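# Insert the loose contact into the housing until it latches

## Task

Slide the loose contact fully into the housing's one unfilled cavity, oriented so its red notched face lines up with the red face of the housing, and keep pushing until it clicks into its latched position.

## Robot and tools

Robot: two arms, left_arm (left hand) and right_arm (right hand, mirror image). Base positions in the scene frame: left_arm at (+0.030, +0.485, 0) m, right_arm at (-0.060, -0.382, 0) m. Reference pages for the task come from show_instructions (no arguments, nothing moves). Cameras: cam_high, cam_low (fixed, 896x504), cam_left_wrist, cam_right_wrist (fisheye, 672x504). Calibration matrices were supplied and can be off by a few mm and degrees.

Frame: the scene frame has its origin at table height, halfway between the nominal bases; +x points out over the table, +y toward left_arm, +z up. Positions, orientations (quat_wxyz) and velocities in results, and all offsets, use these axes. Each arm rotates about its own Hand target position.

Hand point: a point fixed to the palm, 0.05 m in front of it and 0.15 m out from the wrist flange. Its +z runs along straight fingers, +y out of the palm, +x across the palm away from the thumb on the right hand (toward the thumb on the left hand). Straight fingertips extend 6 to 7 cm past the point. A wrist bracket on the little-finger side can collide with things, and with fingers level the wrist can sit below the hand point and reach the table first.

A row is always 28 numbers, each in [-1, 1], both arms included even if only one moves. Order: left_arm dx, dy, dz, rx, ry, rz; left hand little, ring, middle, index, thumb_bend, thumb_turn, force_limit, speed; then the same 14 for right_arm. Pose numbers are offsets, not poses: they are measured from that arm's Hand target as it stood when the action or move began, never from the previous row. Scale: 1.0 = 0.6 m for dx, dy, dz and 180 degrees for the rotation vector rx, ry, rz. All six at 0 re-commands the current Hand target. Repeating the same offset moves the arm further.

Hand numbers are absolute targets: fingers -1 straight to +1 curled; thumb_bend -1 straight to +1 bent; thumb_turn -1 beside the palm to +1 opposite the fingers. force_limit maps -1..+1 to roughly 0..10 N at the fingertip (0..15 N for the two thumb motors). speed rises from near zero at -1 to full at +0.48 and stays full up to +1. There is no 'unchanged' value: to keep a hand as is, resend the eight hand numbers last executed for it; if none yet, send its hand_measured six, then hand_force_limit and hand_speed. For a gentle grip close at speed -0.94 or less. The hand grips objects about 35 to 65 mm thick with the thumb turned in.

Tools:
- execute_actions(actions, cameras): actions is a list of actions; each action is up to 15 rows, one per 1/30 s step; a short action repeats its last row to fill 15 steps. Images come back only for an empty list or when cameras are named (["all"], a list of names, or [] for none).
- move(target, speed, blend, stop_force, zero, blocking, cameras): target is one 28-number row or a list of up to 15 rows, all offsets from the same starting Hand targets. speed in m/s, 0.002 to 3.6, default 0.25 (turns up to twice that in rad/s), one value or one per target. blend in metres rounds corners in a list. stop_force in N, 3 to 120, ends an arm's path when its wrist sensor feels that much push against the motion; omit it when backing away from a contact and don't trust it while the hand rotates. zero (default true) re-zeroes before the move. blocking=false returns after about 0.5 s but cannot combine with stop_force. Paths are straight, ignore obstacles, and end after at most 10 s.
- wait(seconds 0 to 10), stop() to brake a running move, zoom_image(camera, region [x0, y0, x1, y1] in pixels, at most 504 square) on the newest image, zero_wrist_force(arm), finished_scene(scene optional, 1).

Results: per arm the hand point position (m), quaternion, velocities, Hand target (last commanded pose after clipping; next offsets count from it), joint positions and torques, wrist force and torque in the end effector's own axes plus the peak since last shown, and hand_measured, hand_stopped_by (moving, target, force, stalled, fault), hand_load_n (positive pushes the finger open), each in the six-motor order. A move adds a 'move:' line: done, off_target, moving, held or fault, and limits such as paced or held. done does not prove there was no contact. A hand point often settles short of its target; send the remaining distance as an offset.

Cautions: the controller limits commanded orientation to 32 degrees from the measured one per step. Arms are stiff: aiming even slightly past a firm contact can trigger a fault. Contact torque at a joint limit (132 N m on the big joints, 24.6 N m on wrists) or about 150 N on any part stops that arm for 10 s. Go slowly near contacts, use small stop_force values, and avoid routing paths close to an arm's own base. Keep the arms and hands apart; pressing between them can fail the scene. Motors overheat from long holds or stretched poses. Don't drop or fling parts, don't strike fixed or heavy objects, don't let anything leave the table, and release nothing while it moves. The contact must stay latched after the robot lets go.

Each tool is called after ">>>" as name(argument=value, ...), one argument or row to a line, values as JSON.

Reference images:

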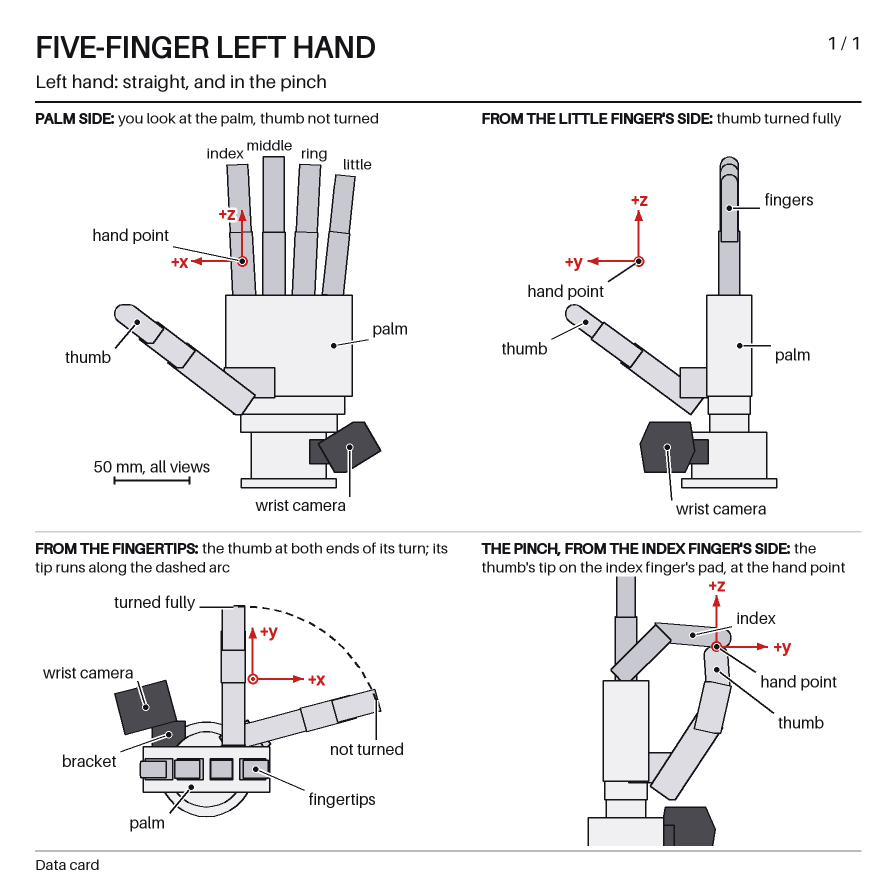

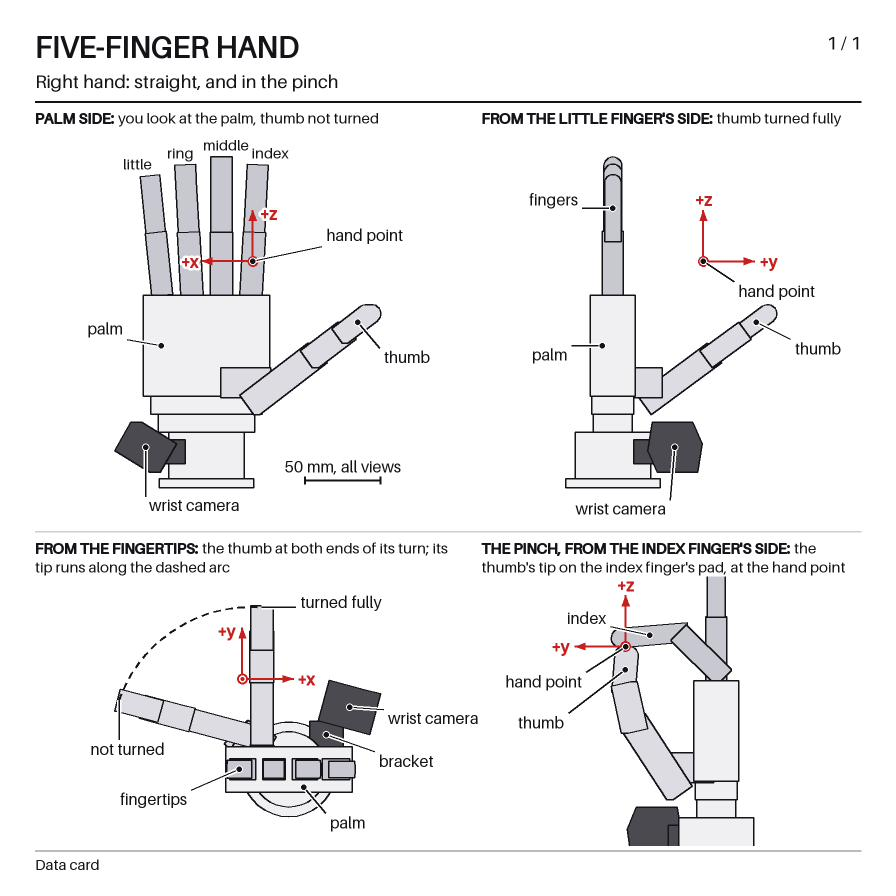

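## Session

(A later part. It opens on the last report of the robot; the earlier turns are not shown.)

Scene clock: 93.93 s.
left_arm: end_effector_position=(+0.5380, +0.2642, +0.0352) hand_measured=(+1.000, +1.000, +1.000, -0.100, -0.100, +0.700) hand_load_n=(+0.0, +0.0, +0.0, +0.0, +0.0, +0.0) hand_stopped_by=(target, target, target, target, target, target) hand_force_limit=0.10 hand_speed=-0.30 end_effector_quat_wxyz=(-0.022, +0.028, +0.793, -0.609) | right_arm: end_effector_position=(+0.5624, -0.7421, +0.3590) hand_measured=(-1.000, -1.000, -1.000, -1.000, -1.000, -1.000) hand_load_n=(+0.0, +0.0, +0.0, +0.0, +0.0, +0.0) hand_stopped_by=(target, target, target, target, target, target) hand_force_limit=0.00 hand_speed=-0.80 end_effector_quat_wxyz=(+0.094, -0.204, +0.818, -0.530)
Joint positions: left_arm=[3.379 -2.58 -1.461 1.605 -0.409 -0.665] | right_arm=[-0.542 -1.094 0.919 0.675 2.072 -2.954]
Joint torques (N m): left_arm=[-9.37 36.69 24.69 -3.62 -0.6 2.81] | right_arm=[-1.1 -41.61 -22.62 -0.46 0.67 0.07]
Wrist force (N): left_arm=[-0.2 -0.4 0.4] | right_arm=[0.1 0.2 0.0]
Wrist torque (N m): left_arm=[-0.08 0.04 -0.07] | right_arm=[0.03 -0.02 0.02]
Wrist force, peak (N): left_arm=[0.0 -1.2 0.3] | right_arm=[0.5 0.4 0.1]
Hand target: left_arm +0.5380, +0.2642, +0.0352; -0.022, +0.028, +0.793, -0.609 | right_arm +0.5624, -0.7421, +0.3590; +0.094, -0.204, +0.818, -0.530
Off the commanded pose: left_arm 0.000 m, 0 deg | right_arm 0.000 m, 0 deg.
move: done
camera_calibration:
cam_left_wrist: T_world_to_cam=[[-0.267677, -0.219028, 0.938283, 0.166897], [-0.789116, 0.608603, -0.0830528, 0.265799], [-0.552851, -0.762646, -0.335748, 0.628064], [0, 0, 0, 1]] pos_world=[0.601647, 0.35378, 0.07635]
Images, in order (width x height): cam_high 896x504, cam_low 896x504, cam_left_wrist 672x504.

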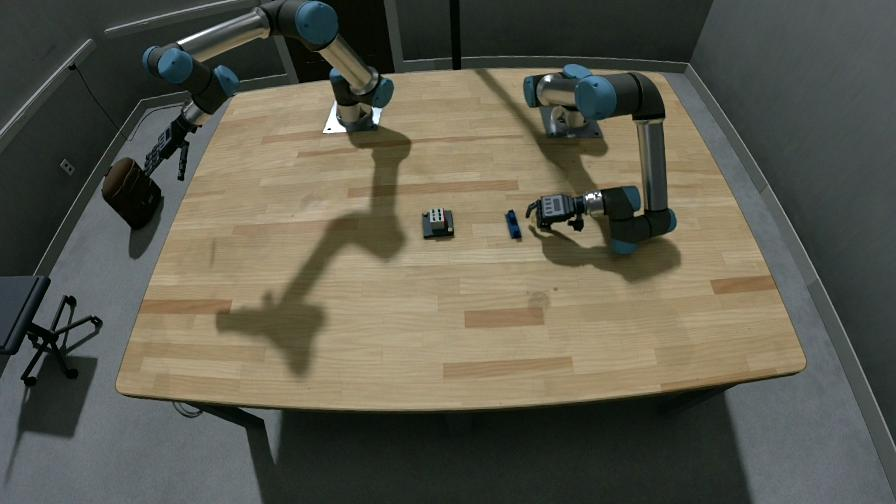

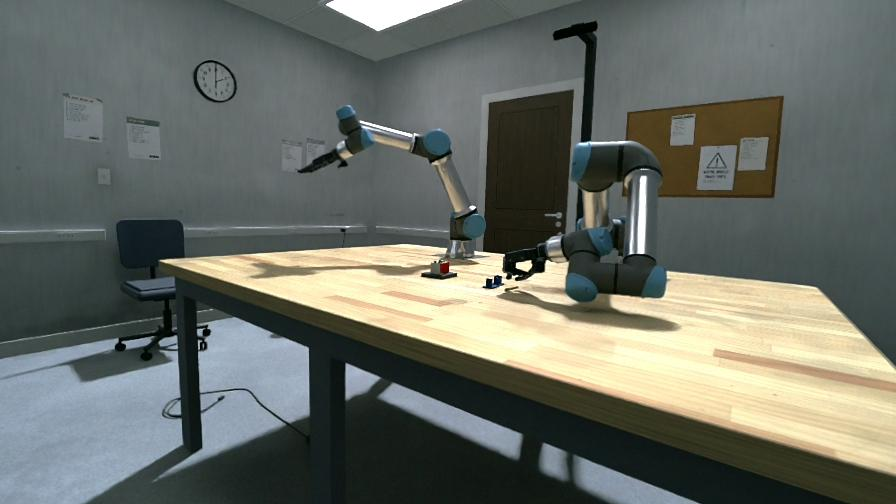

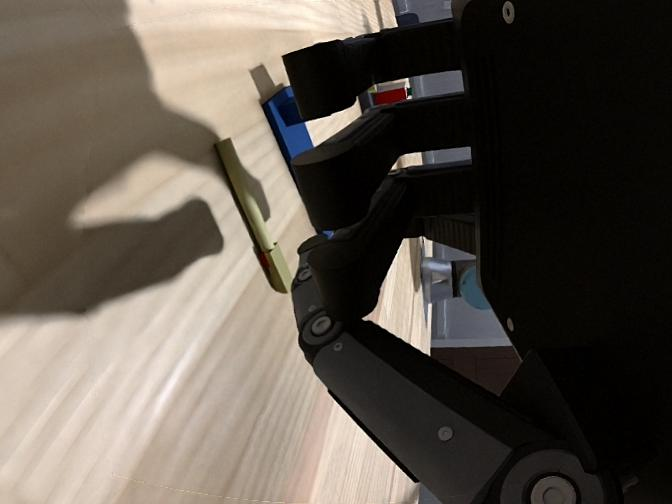

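>>> move(
  target=[0, 0.001, -0.0325, 0,0,0, 1, 1, 1, -0.1, -0.05, 0.7, 0.1, -0.3, 0,0,0,0,0,0, -1,-1,-1,-1,-1,-1, 0, -0.8],
  speed=0.05,
)

>>> move(
  target=[0, 0, -0.0167, 0,0,0, 1, 1, 1, -0.1, -0.05, 0.7, 0.1, -0.3, 0,0,0,0,0,0, -1,-1,-1,-1,-1,-1, 0, -0.8],
  speed=0.006,
  stop_force=3,
  cameras=["cam_left_wrist", "cam_low"],
)

>>> zoom_image(
  camera="cam_left_wrist",
  region=[220, 170, 380, 330],
)

>>> zoom_image(
  camera="cam_low",
  region=[490, 255, 530, 300],
)

Scene clock: 95.50 s.
left_arm: end_effector_position=(+0.5381, +0.2648, +0.0161) hand_measured=(+1.000, +1.000, +1.000, -0.100, -0.050, +0.700) hand_load_n=(+0.0, +0.5, +0.0, +0.0, +0.0, +0.0) hand_stopped_by=(target, target, target, target, target, target) hand_force_limit=0.10 hand_speed=-0.30 end_effector_quat_wxyz=(-0.022, +0.028, +0.793, -0.609) | right_arm: end_effector_position=(+0.5624, -0.7421, +0.3590) hand_measured=(-1.000, -1.000, -1.000, -1.000, -1.000, -1.000) hand_load_n=(+0.0, +0.0, +0.0, +0.0, +0.0, +0.0) hand_stopped_by=(target, target, target, target, target, target) hand_force_limit=0.00 hand_speed=-0.80 end_effector_quat_wxyz=(+0.094, -0.204, +0.818, -0.530)
Joint positions: left_arm=[3.38 -2.615 -1.45 1.629 -0.41 -0.663] | right_arm=[-0.542 -1.094 0.919 0.675 2.072 -2.954]
Joint torques (N m): left_arm=[8.52 -7.76 15.8 0.5 -0.21 2.88] | right_arm=[-1.33 -41.53 -22.6 -0.51 0.86 -0.01]
Wrist force (N): left_arm=[-0.1 -0.3 0.7] | right_arm=[0.2 0.2 0.1]
Wrist torque (N m): left_arm=[-0.08 0.04 -0.07] | right_arm=[0.03 -0.03 0.02]
Wrist force, peak (N): left_arm=[0.0 -0.7 0.7] | right_arm=[0.3 0.1 0.4]
Hand target: left_arm +0.5380, +0.2648, +0.0157; -0.022, +0.028, +0.793, -0.609 | right_arm +0.5624, -0.7421, +0.3590; +0.094, -0.204, +0.818, -0.530
Off the commanded pose: left_arm 0.000 m, 0 deg | right_arm 0.000 m, 0 deg.
move: done

Scene clock: 96.00 s.
left_arm: end_effector_position=(+0.5382, +0.2648, +0.0176) hand_measured=(+1.000, +1.000, +1.000, -0.100, -0.050, +0.700) hand_load_n=(+0.0, +0.0, +0.0, +0.0, +0.5, +0.0) hand_stopped_by=(target, target, target, target, target, target) hand_force_limit=0.10 hand_speed=-0.30 end_effector_quat_wxyz=(-0.022, +0.028, +0.793, -0.609) | right_arm: end_effector_position=(+0.5624, -0.7421, +0.3590) hand_measured=(-1.000, -1.000, -1.000, -1.000, -1.000, -1.000) hand_load_n=(+0.0, +0.0, +0.0, -0.5, +0.0, +0.0) hand_stopped_by=(target, target, target, target, target, target) hand_force_limit=0.00 hand_speed=-0.80 end_effector_quat_wxyz=(+0.094, -0.204, +0.818, -0.530)
Joint positions: left_arm=[3.381 -2.613 -1.451 1.626 -0.41 -0.663] | right_arm=[-0.542 -1.094 0.919 0.675 2.072 -2.954]
Joint torques (N m): left_arm=[-0.56 49.04 10.55 -2.09 1.34 -0.04] | right_arm=[-0.95 -41.35 -22.43 -0.55 0.77 0.05]
Wrist force (N): left_arm=[-0.1 -0.3 0.6] | right_arm=[0.0 0.2 0.1]
Wrist torque (N m): left_arm=[-0.06 0.04 -0.07] | right_arm=[0.02 -0.01 0.00]
Wrist force, peak (N): left_arm=[0.0 -1.0 0.3] | right_arm=[0.6 0.4 0.1]
Hand target: left_arm +0.5382, +0.2648, +0.0176; -0.022, +0.028, +0.793, -0.609 (not the last commanded pose) | right_arm +0.5624, -0.7421, +0.3590; +0.094, -0.204, +0.818, -0.530
Off the commanded pose: left_arm 0.012 m, 0 deg | right_arm 0.000 m, 0 deg.
FORCE FAULT: contact force on the left arm reached its limit, and that arm stopped. The contact can be on any part of that arm, not only on its tool. That arm's remaining commands of this call were not run. That arm is still stopped at the end of this call. That arm stays stopped for about 10 more seconds. Until then a move that you send moves the other arm only, and its call returns only when the move has ended. Once the stop has ended, the next robot result says so. If the stop ends while you think or write, that arm runs what you send next, counted from a new Hand target: where the arm stands when the stop ends. While its stop runs, that arm, its gripper or tool too, takes no new command. Until it ends, the stop uses up actions while you think or wait. An arm that is not stopped still takes commands.
move: fault (left_arm)
camera_calibration:
cam_left_wrist: T_world_to_cam=[[-0.267787, -0.21894, 0.938273, 0.183604], [-0.789, 0.608743, -0.0831374, 0.263937], [-0.552965, -0.76256, -0.335757, 0.622707], [0, 0, 0, 1]] pos_world=[0.601748, 0.35438, 0.0587499]
Images, in order (width x height): cam_low 896x504, cam_left_wrist 672x504.

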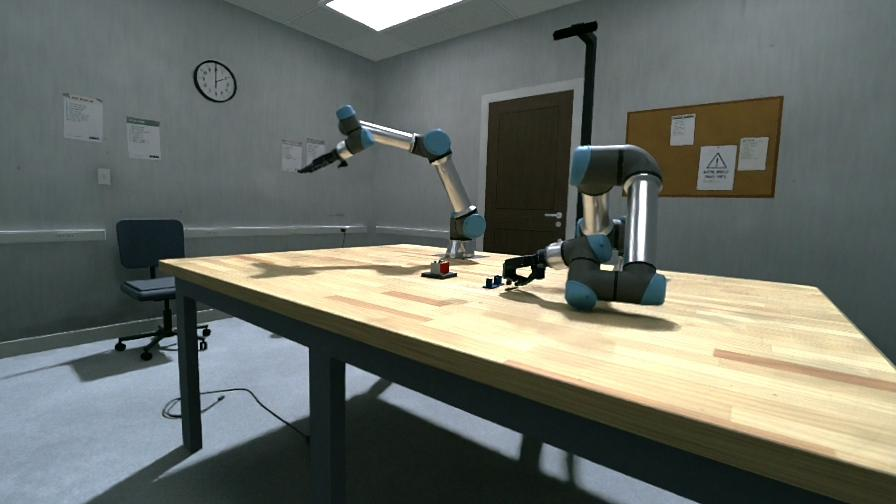

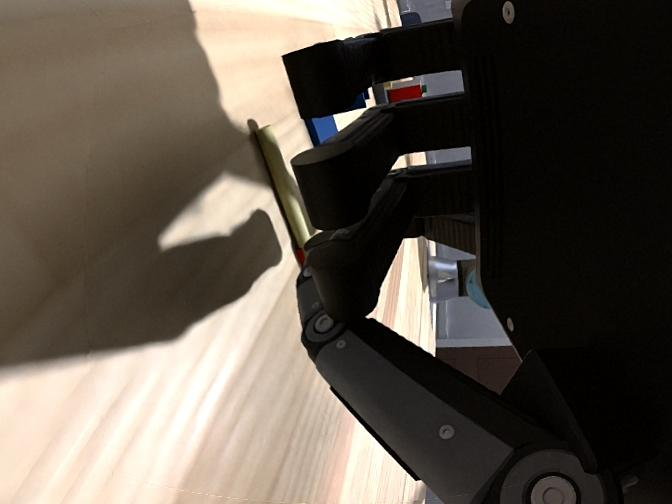

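Scaled by 3.150 from the camera's 672x504 image, which has a finer 960x720 frame.

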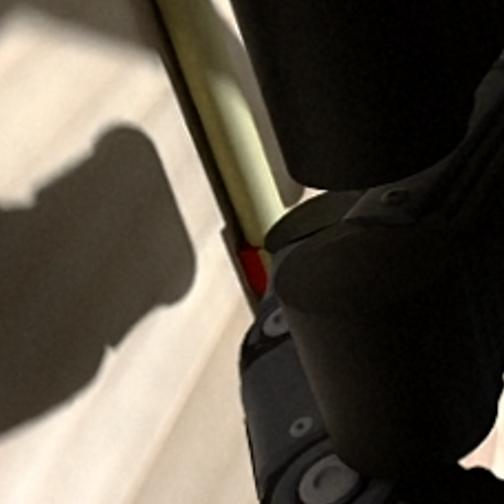

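Scaled by 11.200 from the camera's 896x504 image, which has a finer 1280x720 frame.

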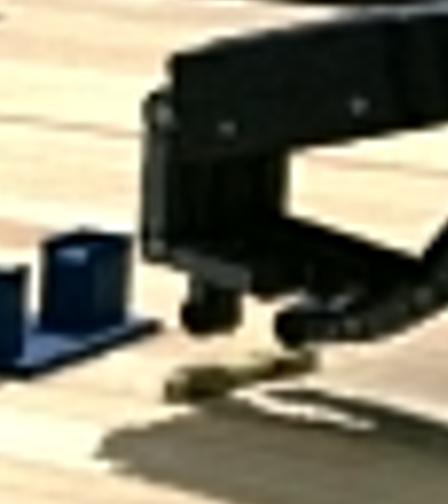

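>>> wait(
  seconds=10,
)

Scene clock: 107.10 s.
left_arm: end_effector_position=(+0.5382, +0.2648, +0.0176) hand_measured=(+1.000, +1.000, +1.000, -0.100, -0.050, +0.700) hand_load_n=(+0.0, +0.0, +0.0, +0.0, +0.0, +0.0) hand_stopped_by=(target, target, target, target, target, target) hand_force_limit=0.10 hand_speed=-0.30 end_effector_quat_wxyz=(-0.022, +0.028, +0.793, -0.609) | right_arm: end_effector_position=(+0.5624, -0.7421, +0.3590) hand_measured=(-1.000, -1.000, -1.000, -1.000, -1.000, -1.000) hand_load_n=(+0.0, +0.0, +0.0, +0.0, +0.0, +0.0) hand_stopped_by=(target, target, target, target, target, target) hand_force_limit=0.00 hand_speed=-0.80 end_effector_quat_wxyz=(+0.094, -0.204, +0.818, -0.530)
Joint positions: left_arm=[3.381 -2.613 -1.451 1.626 -0.41 -0.663] | right_arm=[-0.542 -1.094 0.919 0.675 2.072 -2.954]
Joint torques (N m): left_arm=[0.28 49.37 11.4 -1.85 0.95 0.15] | right_arm=[-0.79 -42.38 -22.28 -0.57 0.8 0.09]
Wrist force (N): left_arm=[0.1 -0.7 0.3] | right_arm=[0.0 -0.1 0.0]
Wrist torque (N m): left_arm=[-0.12 0.01 -0.05] | right_arm=[-0.01 0.00 0.00]
Wrist force, peak (N): left_arm=[0.0 -0.7 0.8] | right_arm=[0.5 0.1 0.4]
Hand target: left_arm +0.5382, +0.2648, +0.0176; -0.022, +0.028, +0.793, -0.609 (not the last commanded pose) | right_arm +0.5624, -0.7421, +0.3590; +0.094, -0.204, +0.818, -0.530
Off the commanded pose: left_arm 0.012 m, 0 deg | right_arm 0.000 m, 0 deg.
FORCE FAULT, CONTINUED: the left arm's stop, for the force fault that an earlier result reported, is over. The rest of the stop counts as 19 of the actions that you can send in this scene. During its stop the left arm's controller moved it back a little. That arm's target is now where it stood when the stop ended, not its last command. That arm accepts commands again.
wait: 10.00 s; at rest from the start

>>> move(
  target=[
    [0, 0, 0.08, 0,0,0, 1, 1, 1, -0.05, -0.2, 0.7, 0.1, -0.3, 0,0,0,0,0,0, -1,-1,-1,-1,-1,-1, 0, -0.8],
    [-0.0003, -0.011, 0.054, 0.0554,-0.0039,0, 1, 1, 1, -0.05, -0.2, 0.7, 0.1, -0.3, 0,0,0,0,0,0, -1,-1,-1,-1,-1,-1, 0, -0.8],
  ],
  speed=0.1,
  blend=[0.01, 0],
  cameras=["cam_left_wrist", "cam_low", "cam_high"],
)

>>> zoom_image(
  camera="cam_left_wrist",
  region=[160, 120, 360, 320],
)

>>> zoom_image(
  camera="cam_low",
  region=[490, 255, 530, 300],
)

Scene clock: 109.73 s.
left_arm: end_effector_position=(+0.5380, +0.2582, +0.0500) hand_measured=(+1.000, +1.000, +1.000, -0.050, -0.200, +0.700) hand_load_n=(+0.0, +0.0, +0.0, +0.0, +0.0, +0.0) hand_stopped_by=(target, target, target, target, target, target) hand_force_limit=0.10 hand_speed=-0.30 end_effector_quat_wxyz=(-0.020, +0.029, +0.843, -0.537) | right_arm: end_effector_position=(+0.5624, -0.7421, +0.3590) hand_measured=(-1.000, -1.000, -1.000, -1.000, -1.000, -1.000) hand_load_n=(+0.0, +0.0, +0.0, +0.0, +0.0, +0.0) hand_stopped_by=(target, target, target, target, target, target) hand_force_limit=0.00 hand_speed=-0.80 end_effector_quat_wxyz=(+0.094, -0.204, +0.818, -0.530)
Joint positions: left_arm=[3.325 -2.477 -1.402 1.796 -0.505 -1.002] | right_arm=[-0.542 -1.094 0.919 0.675 2.072 -2.954]
Joint torques (N m): left_arm=[-9.87 62.35 26.08 -0.82 -0.51 -2.95] | right_arm=[-0.93 -42.32 -22.01 -0.63 0.81 -0.02]
Wrist force (N): left_arm=[0.0 -0.6 0.4] | right_arm=[0.1 0.0 0.0]
Wrist torque (N m): left_arm=[-0.08 0.00 0.00] | right_arm=[0.00 -0.01 0.01]
Wrist force, peak (N): left_arm=[-0.2 -0.8 0.8] | right_arm=[0.2 0.5 0.3]
Hand target: left_arm +0.5380, +0.2582, +0.0500; -0.019, +0.029, +0.843, -0.537 | right_arm +0.5624, -0.7421, +0.3590; +0.094, -0.204, +0.818, -0.530
Off the commanded pose: left_arm 0.000 m, 0 deg | right_arm 0.000 m, 0 deg.
move: done
camera_calibration:
cam_left_wrist: T_world_to_cam=[[-0.278946, -0.377692, 0.882914, 0.201535], [-0.788576, 0.614781, 0.0138492, 0.26393], [-0.548029, -0.692382, -0.46933, 0.61438], [0, 0, 0, 1]] pos_world=[0.601045, 0.339245, 0.106753]
Images, in order (width x height): cam_high 896x504, cam_low 896x504, cam_left_wrist 672x504.

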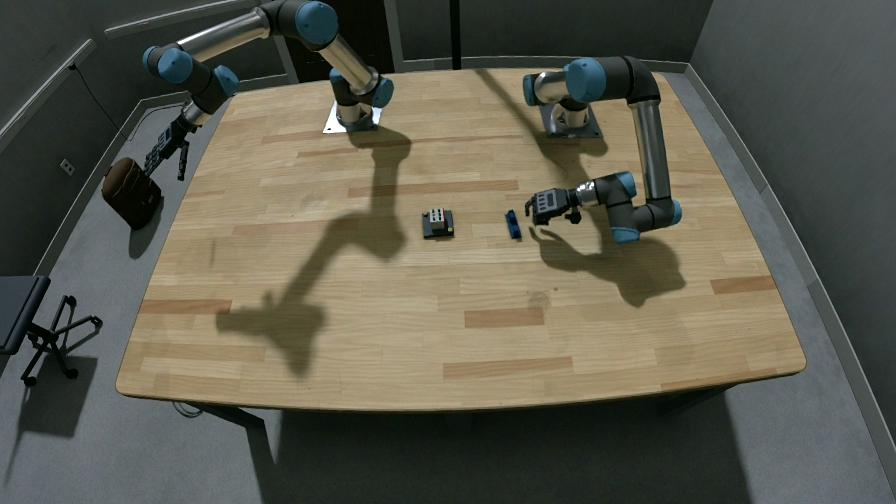

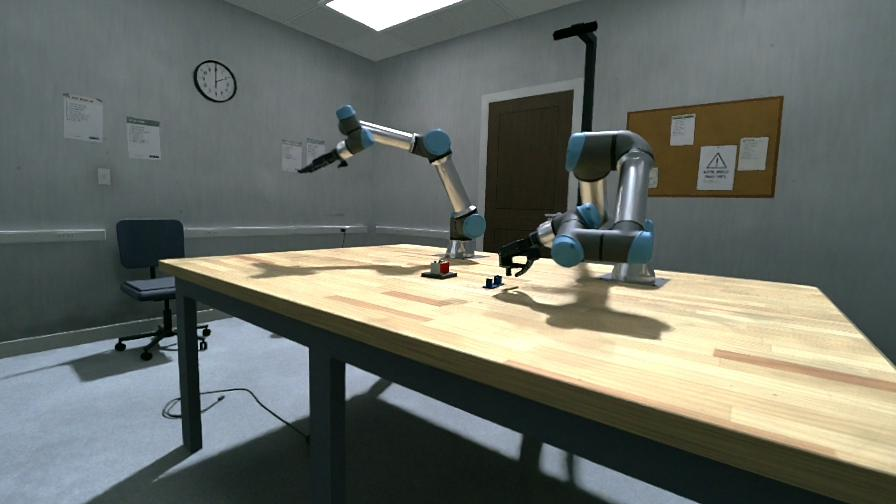

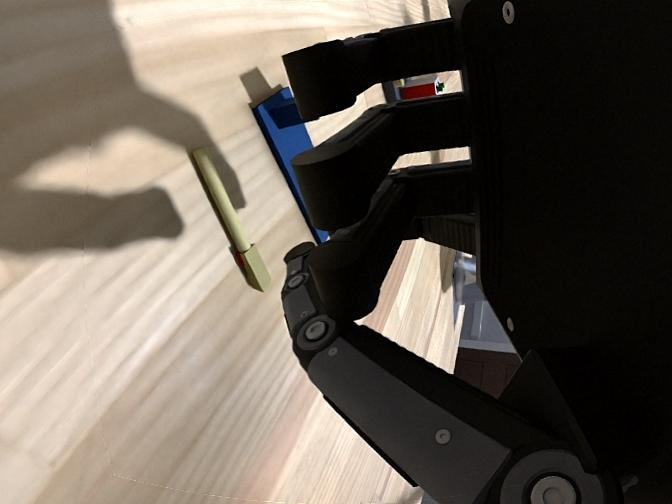

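Scaled by 2.520 from the camera's 672x504 image, which has a finer 960x720 frame.

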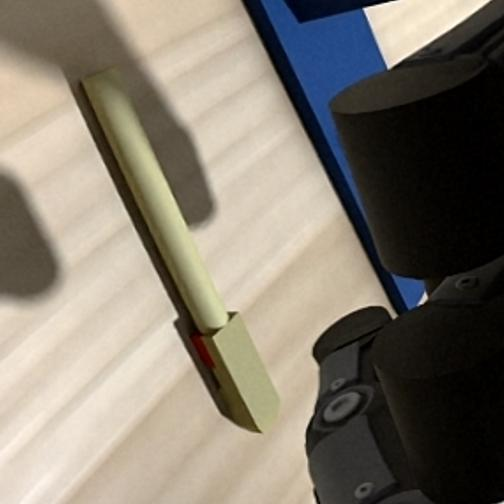

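Scaled by 11.200 from the camera's 896x504 image, which has a finer 1280x720 frame.

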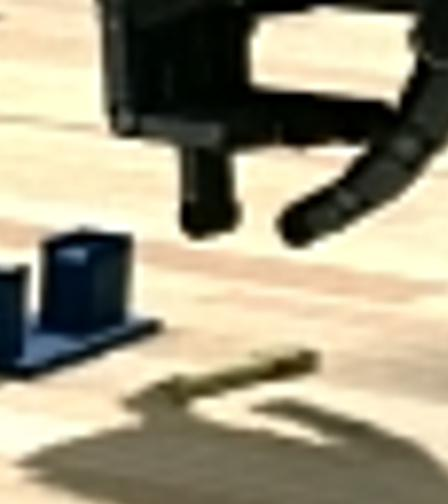

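>>> move(
  target=[-0.0033, 0.001, -0.053, 0,0,0, 1, 1, 1, -0.05, -0.2, 0.7, 0.1, -0.3, 0,0,0,0,0,0, -1,-1,-1,-1,-1,-1, 0, -0.8],
  speed=0.05,
  cameras=["cam_left_wrist", "cam_low"],
)

>>> zoom_image(
  camera="cam_left_wrist",
  region=[220, 170, 380, 330],
)

>>> zoom_image(
  camera="cam_low",
  region=[490, 255, 530, 300],
)

Scene clock: 111.77 s.
left_arm: end_effector_position=(+0.5360, +0.2588, +0.0183) hand_measured=(+1.000, +1.000, +1.000, -0.050, -0.200, +0.700) hand_load_n=(+0.0, +0.0, +0.0, +0.0, +0.0, +0.0) hand_stopped_by=(target, target, target, target, target, target) hand_force_limit=0.10 hand_speed=-0.30 end_effector_quat_wxyz=(-0.020, +0.029, +0.843, -0.537) | right_arm: end_effector_position=(+0.5624, -0.7421, +0.3590) hand_measured=(-1.000, -1.000, -1.000, -1.000, -1.000, -1.000) hand_load_n=(+0.0, +0.0, +0.0, +0.0, +0.0, -0.5) hand_stopped_by=(target, target, target, target, target, target) hand_force_limit=0.00 hand_speed=-0.80 end_effector_quat_wxyz=(+0.094, -0.204, +0.818, -0.530)
Joint positions: left_arm=[3.326 -2.525 -1.407 1.847 -0.506 -0.999] | right_arm=[-0.542 -1.094 0.919 0.675 2.072 -2.954]
Joint torques (N m): left_arm=[8.58 34.91 10.76 -0.96 -0.51 2.63] | right_arm=[-0.87 -42.62 -22.68 -0.55 0.89 0.08]
Wrist force (N): left_arm=[0.0 -0.6 0.5] | right_arm=[0.1 0.1 0.2]
Wrist torque (N m): left_arm=[-0.09 -0.01 -0.08] | right_arm=[0.00 -0.02 0.01]
Wrist force, peak (N): left_arm=[0.0 -1.0 0.6] | right_arm=[0.3 0.5 -0.1]
Hand target: left_arm +0.5360, +0.2588, +0.0182; -0.019, +0.029, +0.843, -0.537 | right_arm +0.5624, -0.7421, +0.3590; +0.094, -0.204, +0.818, -0.530
Off the commanded pose: left_arm 0.000 m, 0 deg | right_arm 0.000 m, 0 deg.
move: done
camera_calibration:
cam_left_wrist: T_world_to_cam=[[-0.278896, -0.37784, 0.882867, 0.229187], [-0.788538, 0.614826, 0.0140288, 0.262293], [-0.54811, -0.692262, -0.469414, 0.598781], [0, 0, 0, 1]] pos_world=[0.598945, 0.339844, 0.0750541]
Images, in order (width x height): cam_low 896x504, cam_left_wrist 672x504.

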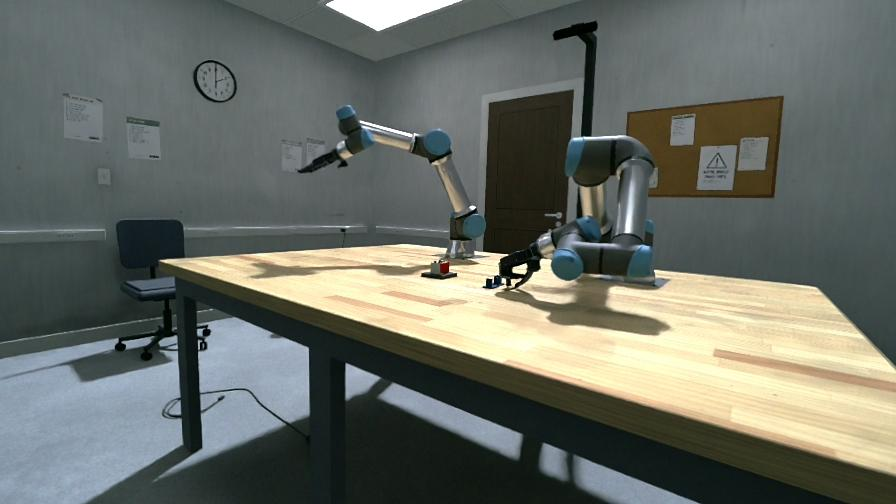

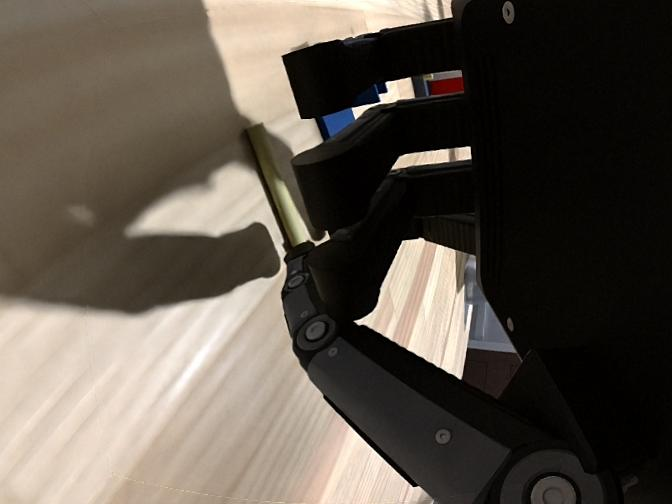

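Scaled by 3.150 from the camera's 672x504 image, which has a finer 960x720 frame.

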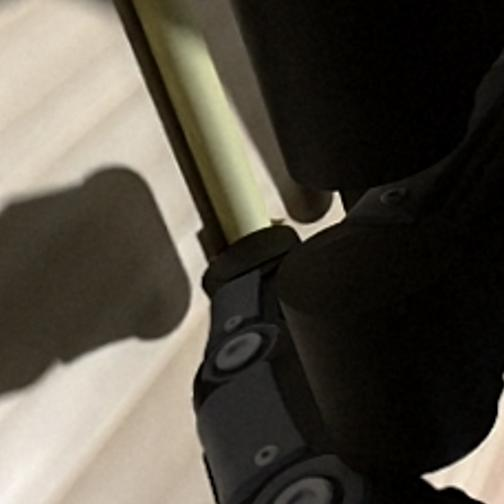

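Scaled by 11.200 from the camera's 896x504 image, which has a finer 1280x720 frame.

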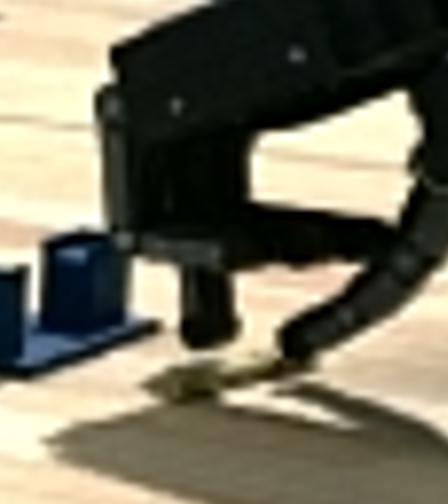

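>>> move(
  target=[0, 0, -0.0133, 0,0,0, 1, 1, 1, -0.05, -0.2, 0.7, 0.1, -0.3, 0,0,0,0,0,0, -1,-1,-1,-1,-1,-1, 0, -0.8],
  speed=0.006,
  stop_force=3,
  cameras=["cam_left_wrist", "cam_low"],
)

>>> zoom_image(
  camera="cam_left_wrist",
  region=[220, 170, 380, 330],
)

>>> zoom_image(
  camera="cam_low",
  region=[490, 255, 530, 300],
)

Scene clock: 113.93 s.
left_arm: end_effector_position=(+0.5360, +0.2588, +0.0145) hand_measured=(+1.000, +1.000, +1.000, -0.050, -0.200, +0.700) hand_load_n=(+0.0, +0.0, +0.0, +0.0, +0.0, +0.0) hand_stopped_by=(target, target, target, target, target, target) hand_force_limit=0.10 hand_speed=-0.30 end_effector_quat_wxyz=(-0.019, +0.029, +0.843, -0.537) | right_arm: end_effector_position=(+0.5624, -0.7421, +0.3590) hand_measured=(-1.000, -1.000, -1.000, -1.000, -1.000, -1.000) hand_load_n=(+0.0, +0.0, +0.0, -0.5, +0.0, +0.0) hand_stopped_by=(target, target, target, target, target, target) hand_force_limit=0.00 hand_speed=-0.80 end_effector_quat_wxyz=(+0.094, -0.204, +0.818, -0.530)
Joint positions: left_arm=[3.326 -2.532 -1.406 1.853 -0.506 -0.999] | right_arm=[-0.542 -1.094 0.919 0.675 2.072 -2.954]
Joint torques (N m): left_arm=[6.2 62.5 6.81 -3.78 -0.49 1.71] | right_arm=[-1.3 -42.16 -22.43 -0.64 0.87 0]
Wrist force (N): left_arm=[0.6 -3.7 -0.6] | right_arm=[0.5 0.1 0.1]
Wrist torque (N m): left_arm=[-0.12 -0.01 -0.05] | right_arm=[0.02 -0.08 0.03]
Wrist force, peak (N): left_arm=[0.3 -7.7 -2.5] | right_arm=[0.5 0.1 0.3]
Hand target: left_arm +0.5360, +0.2588, +0.0145; -0.019, +0.029, +0.843, -0.537 (not the last commanded pose) | right_arm +0.5624, -0.7421, +0.3590; +0.094, -0.204, +0.818, -0.530
Off the commanded pose: left_arm 0.004 m, 0 deg | right_arm 0.000 m, 0 deg.
move: contact (left_arm)
camera_calibration:
cam_left_wrist: T_world_to_cam=[[-0.27903, -0.377866, 0.882813, 0.232575], [-0.788557, 0.614805, 0.013914, 0.26245], [-0.548016, -0.692266, -0.469518, 0.597051], [0, 0, 0, 1]] pos_world=[0.599045, 0.339844, 0.0713544]
Images, in order (width x height): cam_low 896x504, cam_left_wrist 672x504.

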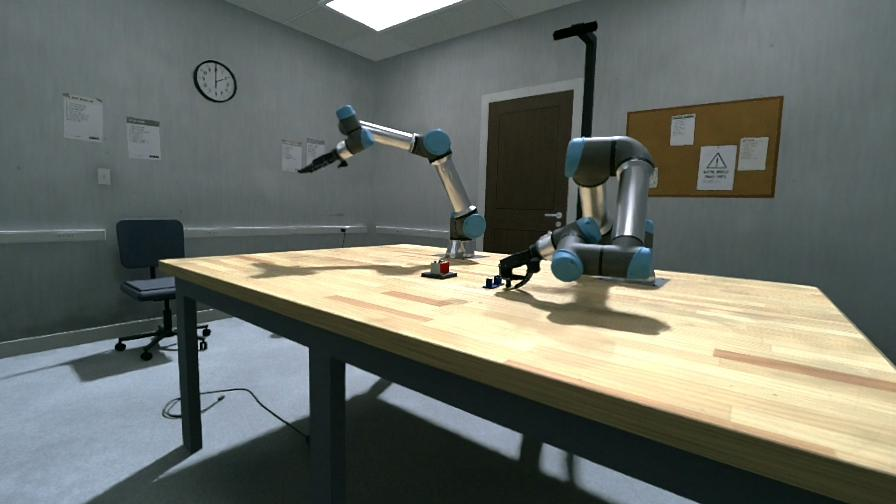

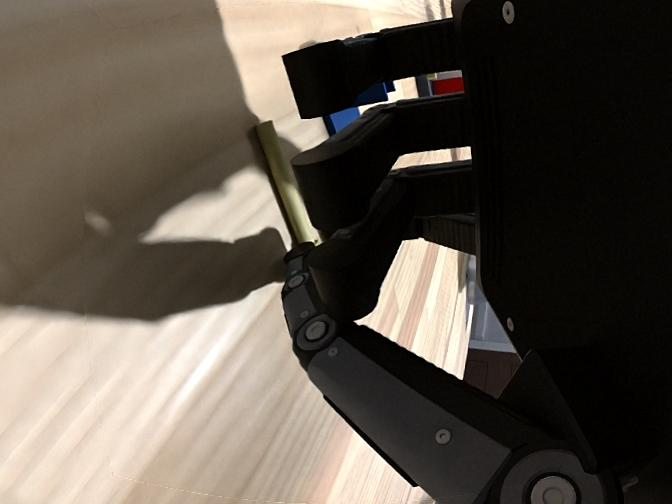

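Scaled by 3.150 from the camera's 672x504 image, which has a finer 960x720 frame.

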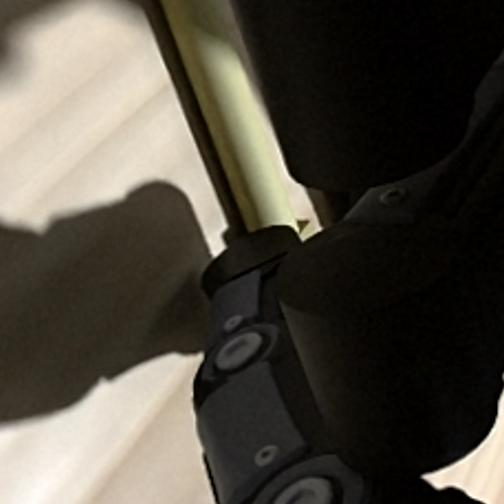

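Scaled by 11.200 from the camera's 896x504 image, which has a finer 1280x720 frame.

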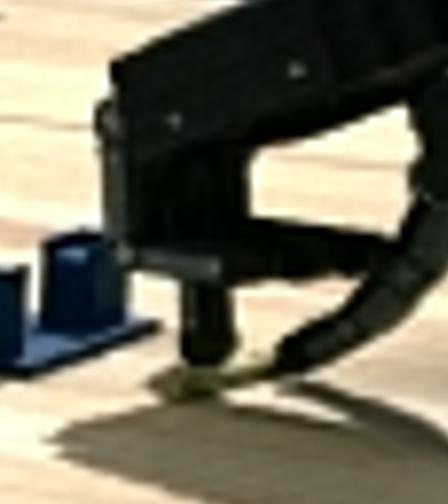

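>>> move(
  target=[0, 0, 0.0008, 0,0,0, 1, 1, 1, -0.05, -0.2, 0.7, 0.1, -0.3, 0,0,0,0,0,0, -1,-1,-1,-1,-1,-1, 0, -0.8],
  speed=0.01,
)

>>> move(
  target=[0, 0, 0, 0,0,0, 1, 1, 1, 0.6, -0.2, 0.7, 0.1, -0.9, 0,0,0,0,0,0, -1,-1,-1,-1,-1,-1, 0, -0.8],
  cameras=["cam_left_wrist", "cam_low"],
)

>>> zoom_image(
  camera="cam_left_wrist",
  region=[220, 170, 380, 330],
)

>>> zoom_image(
  camera="cam_low",
  region=[490, 255, 530, 300],
)

Scene clock: 114.93 s.
left_arm: end_effector_position=(+0.5360, +0.2588, +0.0150) hand_measured=(+1.000, +1.000, +1.000, -0.050, -0.200, +0.700) hand_load_n=(+0.0, +0.0, +0.0, +0.0, +0.0, +0.0) hand_stopped_by=(target, target, target, target, target, target) hand_force_limit=0.10 hand_speed=-0.30 end_effector_quat_wxyz=(-0.019, +0.029, +0.843, -0.537) | right_arm: end_effector_position=(+0.5624, -0.7421, +0.3590) hand_measured=(-1.000, -1.000, -1.000, -1.000, -1.000, -1.000) hand_load_n=(+0.0, +0.0, +0.0, +0.0, +0.0, +0.0) hand_stopped_by=(target, target, target, target, target, target) hand_force_limit=0.00 hand_speed=-0.80 end_effector_quat_wxyz=(+0.094, -0.204, +0.818, -0.530)
Joint positions: left_arm=[3.326 -2.531 -1.406 1.852 -0.506 -0.999] | right_arm=[-0.542 -1.094 0.919 0.675 2.072 -2.954]
Joint torques (N m): left_arm=[5.77 62.99 -0.82 -4.12 -0.39 1.9] | right_arm=[-1.28 -42.3 -22.41 -0.65 0.93 0]
Wrist force (N): left_arm=[0.0 -0.6 0.5] | right_arm=[0.0 0.1 -0.2]
Wrist torque (N m): left_arm=[-0.10 -0.01 -0.09] | right_arm=[0.03 0.00 0.00]
Wrist force, peak (N): left_arm=[0.6 -3.9 -0.9] | right_arm=[0.4 -0.2 0.2]
Hand target: left_arm +0.5360, +0.2588, +0.0150; -0.019, +0.029, +0.843, -0.537 | right_arm +0.5624, -0.7421, +0.3590; +0.094, -0.204, +0.818, -0.530
Off the commanded pose: left_arm 0.000 m, 0 deg | right_arm 0.000 m, 0 deg.
move: done

Scene clock: 116.13 s.
left_arm: end_effector_position=(+0.5360, +0.2588, +0.0150) hand_measured=(+1.000, +1.000, +1.000, +0.208, -0.200, +0.700) hand_load_n=(+0.0, +0.0, +0.5, +8.0, +2.5, -0.5) hand_stopped_by=(target, target, target, force, target, target) hand_force_limit=0.10 hand_speed=-0.90 end_effector_quat_wxyz=(-0.020, +0.029, +0.843, -0.537) | right_arm: end_effector_position=(+0.5624, -0.7421, +0.3590) hand_measured=(-1.000, -1.000, -1.000, -1.000, -1.000, -1.000) hand_load_n=(+0.0, -0.5, +0.0, +0.0, +0.0, +0.0) hand_stopped_by=(target, target, target, target, target, target) hand_force_limit=0.00 hand_speed=-0.80 end_effector_quat_wxyz=(+0.094, -0.204, +0.818, -0.530)
Joint positions: left_arm=[3.326 -2.531 -1.406 1.852 -0.506 -0.999] | right_arm=[-0.542 -1.094 0.919 0.675 2.072 -2.954]
Joint torques (N m): left_arm=[3.9 58.1 -1.02 -2.03 -0.36 1.53] | right_arm=[-1.07 -42.28 -22.03 -0.59 0.94 0.01]
Wrist force (N): left_arm=[0.1 -7.6 0.1] | right_arm=[0.3 0.2 0.3]
Wrist torque (N m): left_arm=[-0.30 -0.01 -0.04] | right_arm=[0.02 -0.05 0.02]
Wrist force, peak (N): left_arm=[0.1 -7.9 0.2] | right_arm=[0.4 0.3 0.2]
Hand target: left_arm +0.5360, +0.2588, +0.0150; -0.019, +0.029, +0.843, -0.537 | right_arm +0.5624, -0.7421, +0.3590; +0.094, -0.204, +0.818, -0.530
Off the commanded pose: left_arm 0.000 m, 0 deg | right_arm 0.000 m, 0 deg.
move: done
camera_calibration:
cam_left_wrist: T_world_to_cam=[[-0.278913, -0.377859, 0.882853, 0.232058], [-0.788581, 0.614772, 0.0139902, 0.262464], [-0.548039, -0.692299, -0.46944, 0.597306], [0, 0, 0, 1]] pos_world=[0.599045, 0.339845, 0.0718542]
Images, in order (width x height): cam_low 896x504, cam_left_wrist 672x504.

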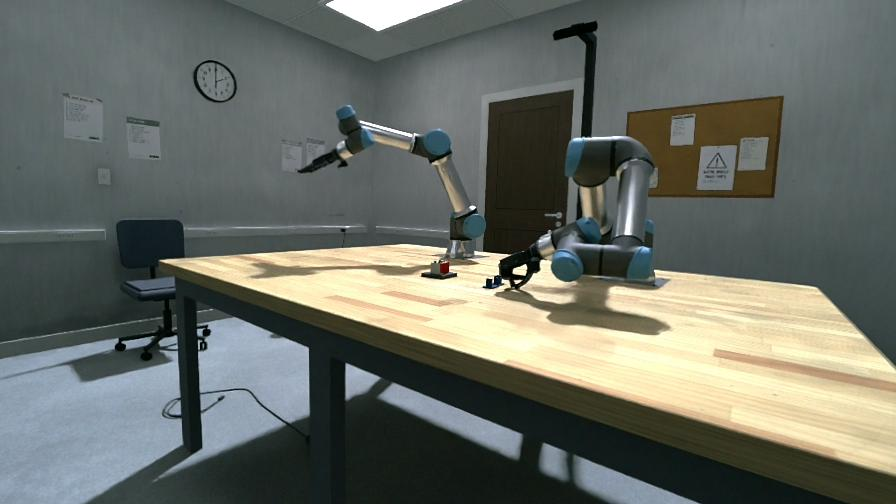

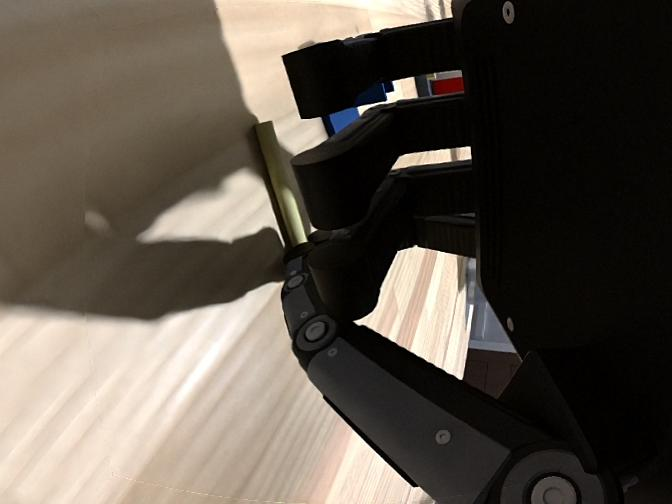

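Scaled by 3.150 from the camera's 672x504 image, which has a finer 960x720 frame.

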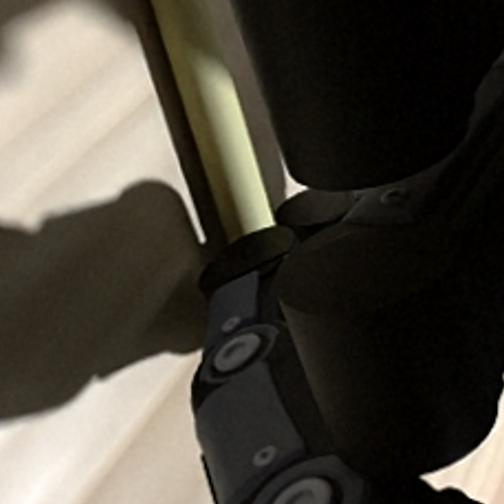

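Scaled by 11.200 from the camera's 896x504 image, which has a finer 1280x720 frame.

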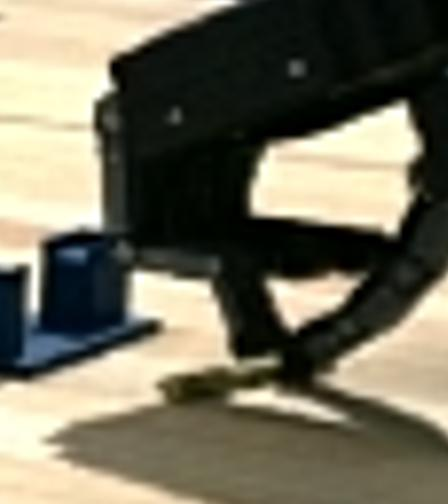

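>>> move(
  target=[0, 0, 0.025, 0,0,0, 1, 1, 1, 0.6, -0.2, 0.7, 0.1, -0.9, 0,0,0,0,0,0, -1,-1,-1,-1,-1,-1, 0, -0.8],
  speed=0.02,
  cameras=["cam_left_wrist", "cam_low"],
)

>>> zoom_image(
  camera="cam_left_wrist",
  region=[220, 170, 380, 330],
)

>>> zoom_image(
  camera="cam_low",
  region=[490, 255, 530, 300],
)

Scene clock: 117.60 s.
left_arm: end_effector_position=(+0.5360, +0.2588, +0.0298) hand_measured=(+1.000, +1.000, +1.000, +0.208, -0.200, +0.700) hand_load_n=(+0.0, +0.0, +0.0, +0.0, +0.0, +0.0) hand_stopped_by=(target, target, target, force, target, target) hand_force_limit=0.10 hand_speed=-0.90 end_effector_quat_wxyz=(-0.019, +0.029, +0.843, -0.537) | right_arm: end_effector_position=(+0.5624, -0.7421, +0.3590) hand_measured=(-1.000, -1.000, -1.000, -1.000, -1.000, -1.000) hand_load_n=(+0.0, +0.0, +0.0, +0.0, +0.0, +0.0) hand_stopped_by=(target, target, target, target, target, target) hand_force_limit=0.00 hand_speed=-0.80 end_effector_quat_wxyz=(+0.094, -0.204, +0.818, -0.530)
Joint positions: left_arm=[3.326 -2.506 -1.409 1.83 -0.506 -0.999] | right_arm=[-0.542 -1.094 0.919 0.675 2.072 -2.954]
Joint torques (N m): left_arm=[-0.37 62.69 -0.13 -4.17 0.32 -1.7] | right_arm=[-1.25 -42.43 -22.18 -0.62 0.81 -0.03]
Wrist force (N): left_arm=[-0.1 -0.6 0.5] | right_arm=[0.2 0.0 0.1]
Wrist torque (N m): left_arm=[-0.09 0.01 -0.09] | right_arm=[0.00 -0.04 0.02]
Wrist force, peak (N): left_arm=[0.1 -7.7 0.3] | right_arm=[0.4 0.4 0.4]
Hand target: left_arm +0.5360, +0.2588, +0.0300; -0.019, +0.029, +0.843, -0.537 | right_arm +0.5624, -0.7421, +0.3590; +0.094, -0.204, +0.818, -0.530
Off the commanded pose: left_arm 0.000 m, 0 deg | right_arm 0.000 m, 0 deg.
move: done
camera_calibration:
cam_left_wrist: T_world_to_cam=[[-0.278982, -0.377806, 0.882854, 0.219015], [-0.788556, 0.614806, 0.0139142, 0.262236], [-0.548041, -0.692298, -0.469441, 0.604254], [0, 0, 0, 1]] pos_world=[0.599045, 0.339845, 0.086654]
Images, in order (width x height): cam_low 896x504, cam_left_wrist 672x504.

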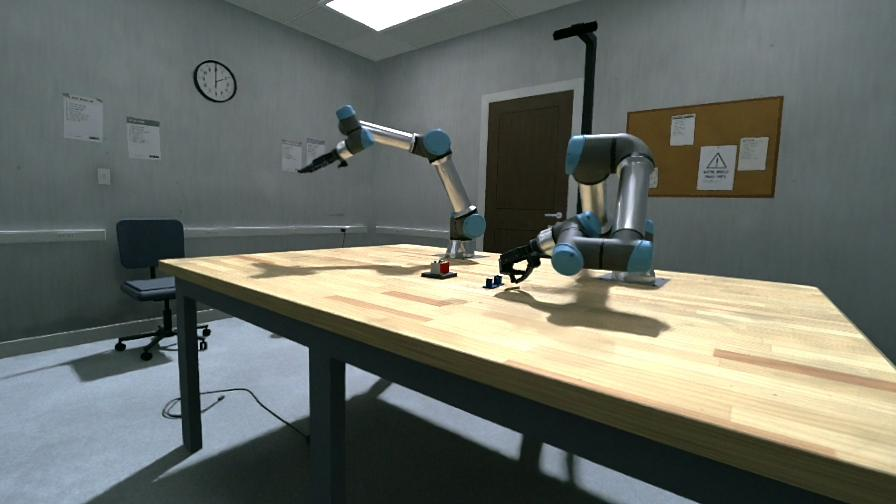

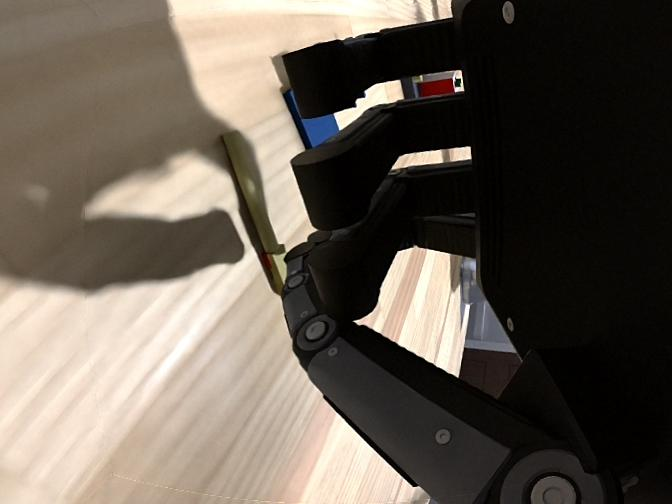

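Scaled by 3.150 from the camera's 672x504 image, which has a finer 960x720 frame.

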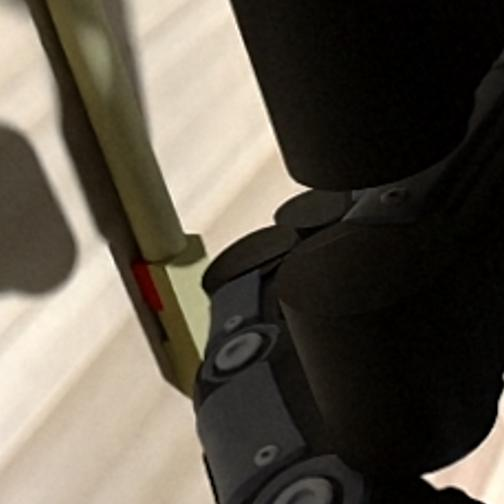

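Scaled by 11.200 from the camera's 896x504 image, which has a finer 1280x720 frame.

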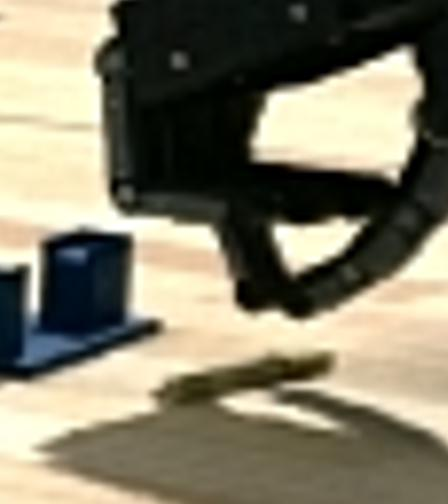

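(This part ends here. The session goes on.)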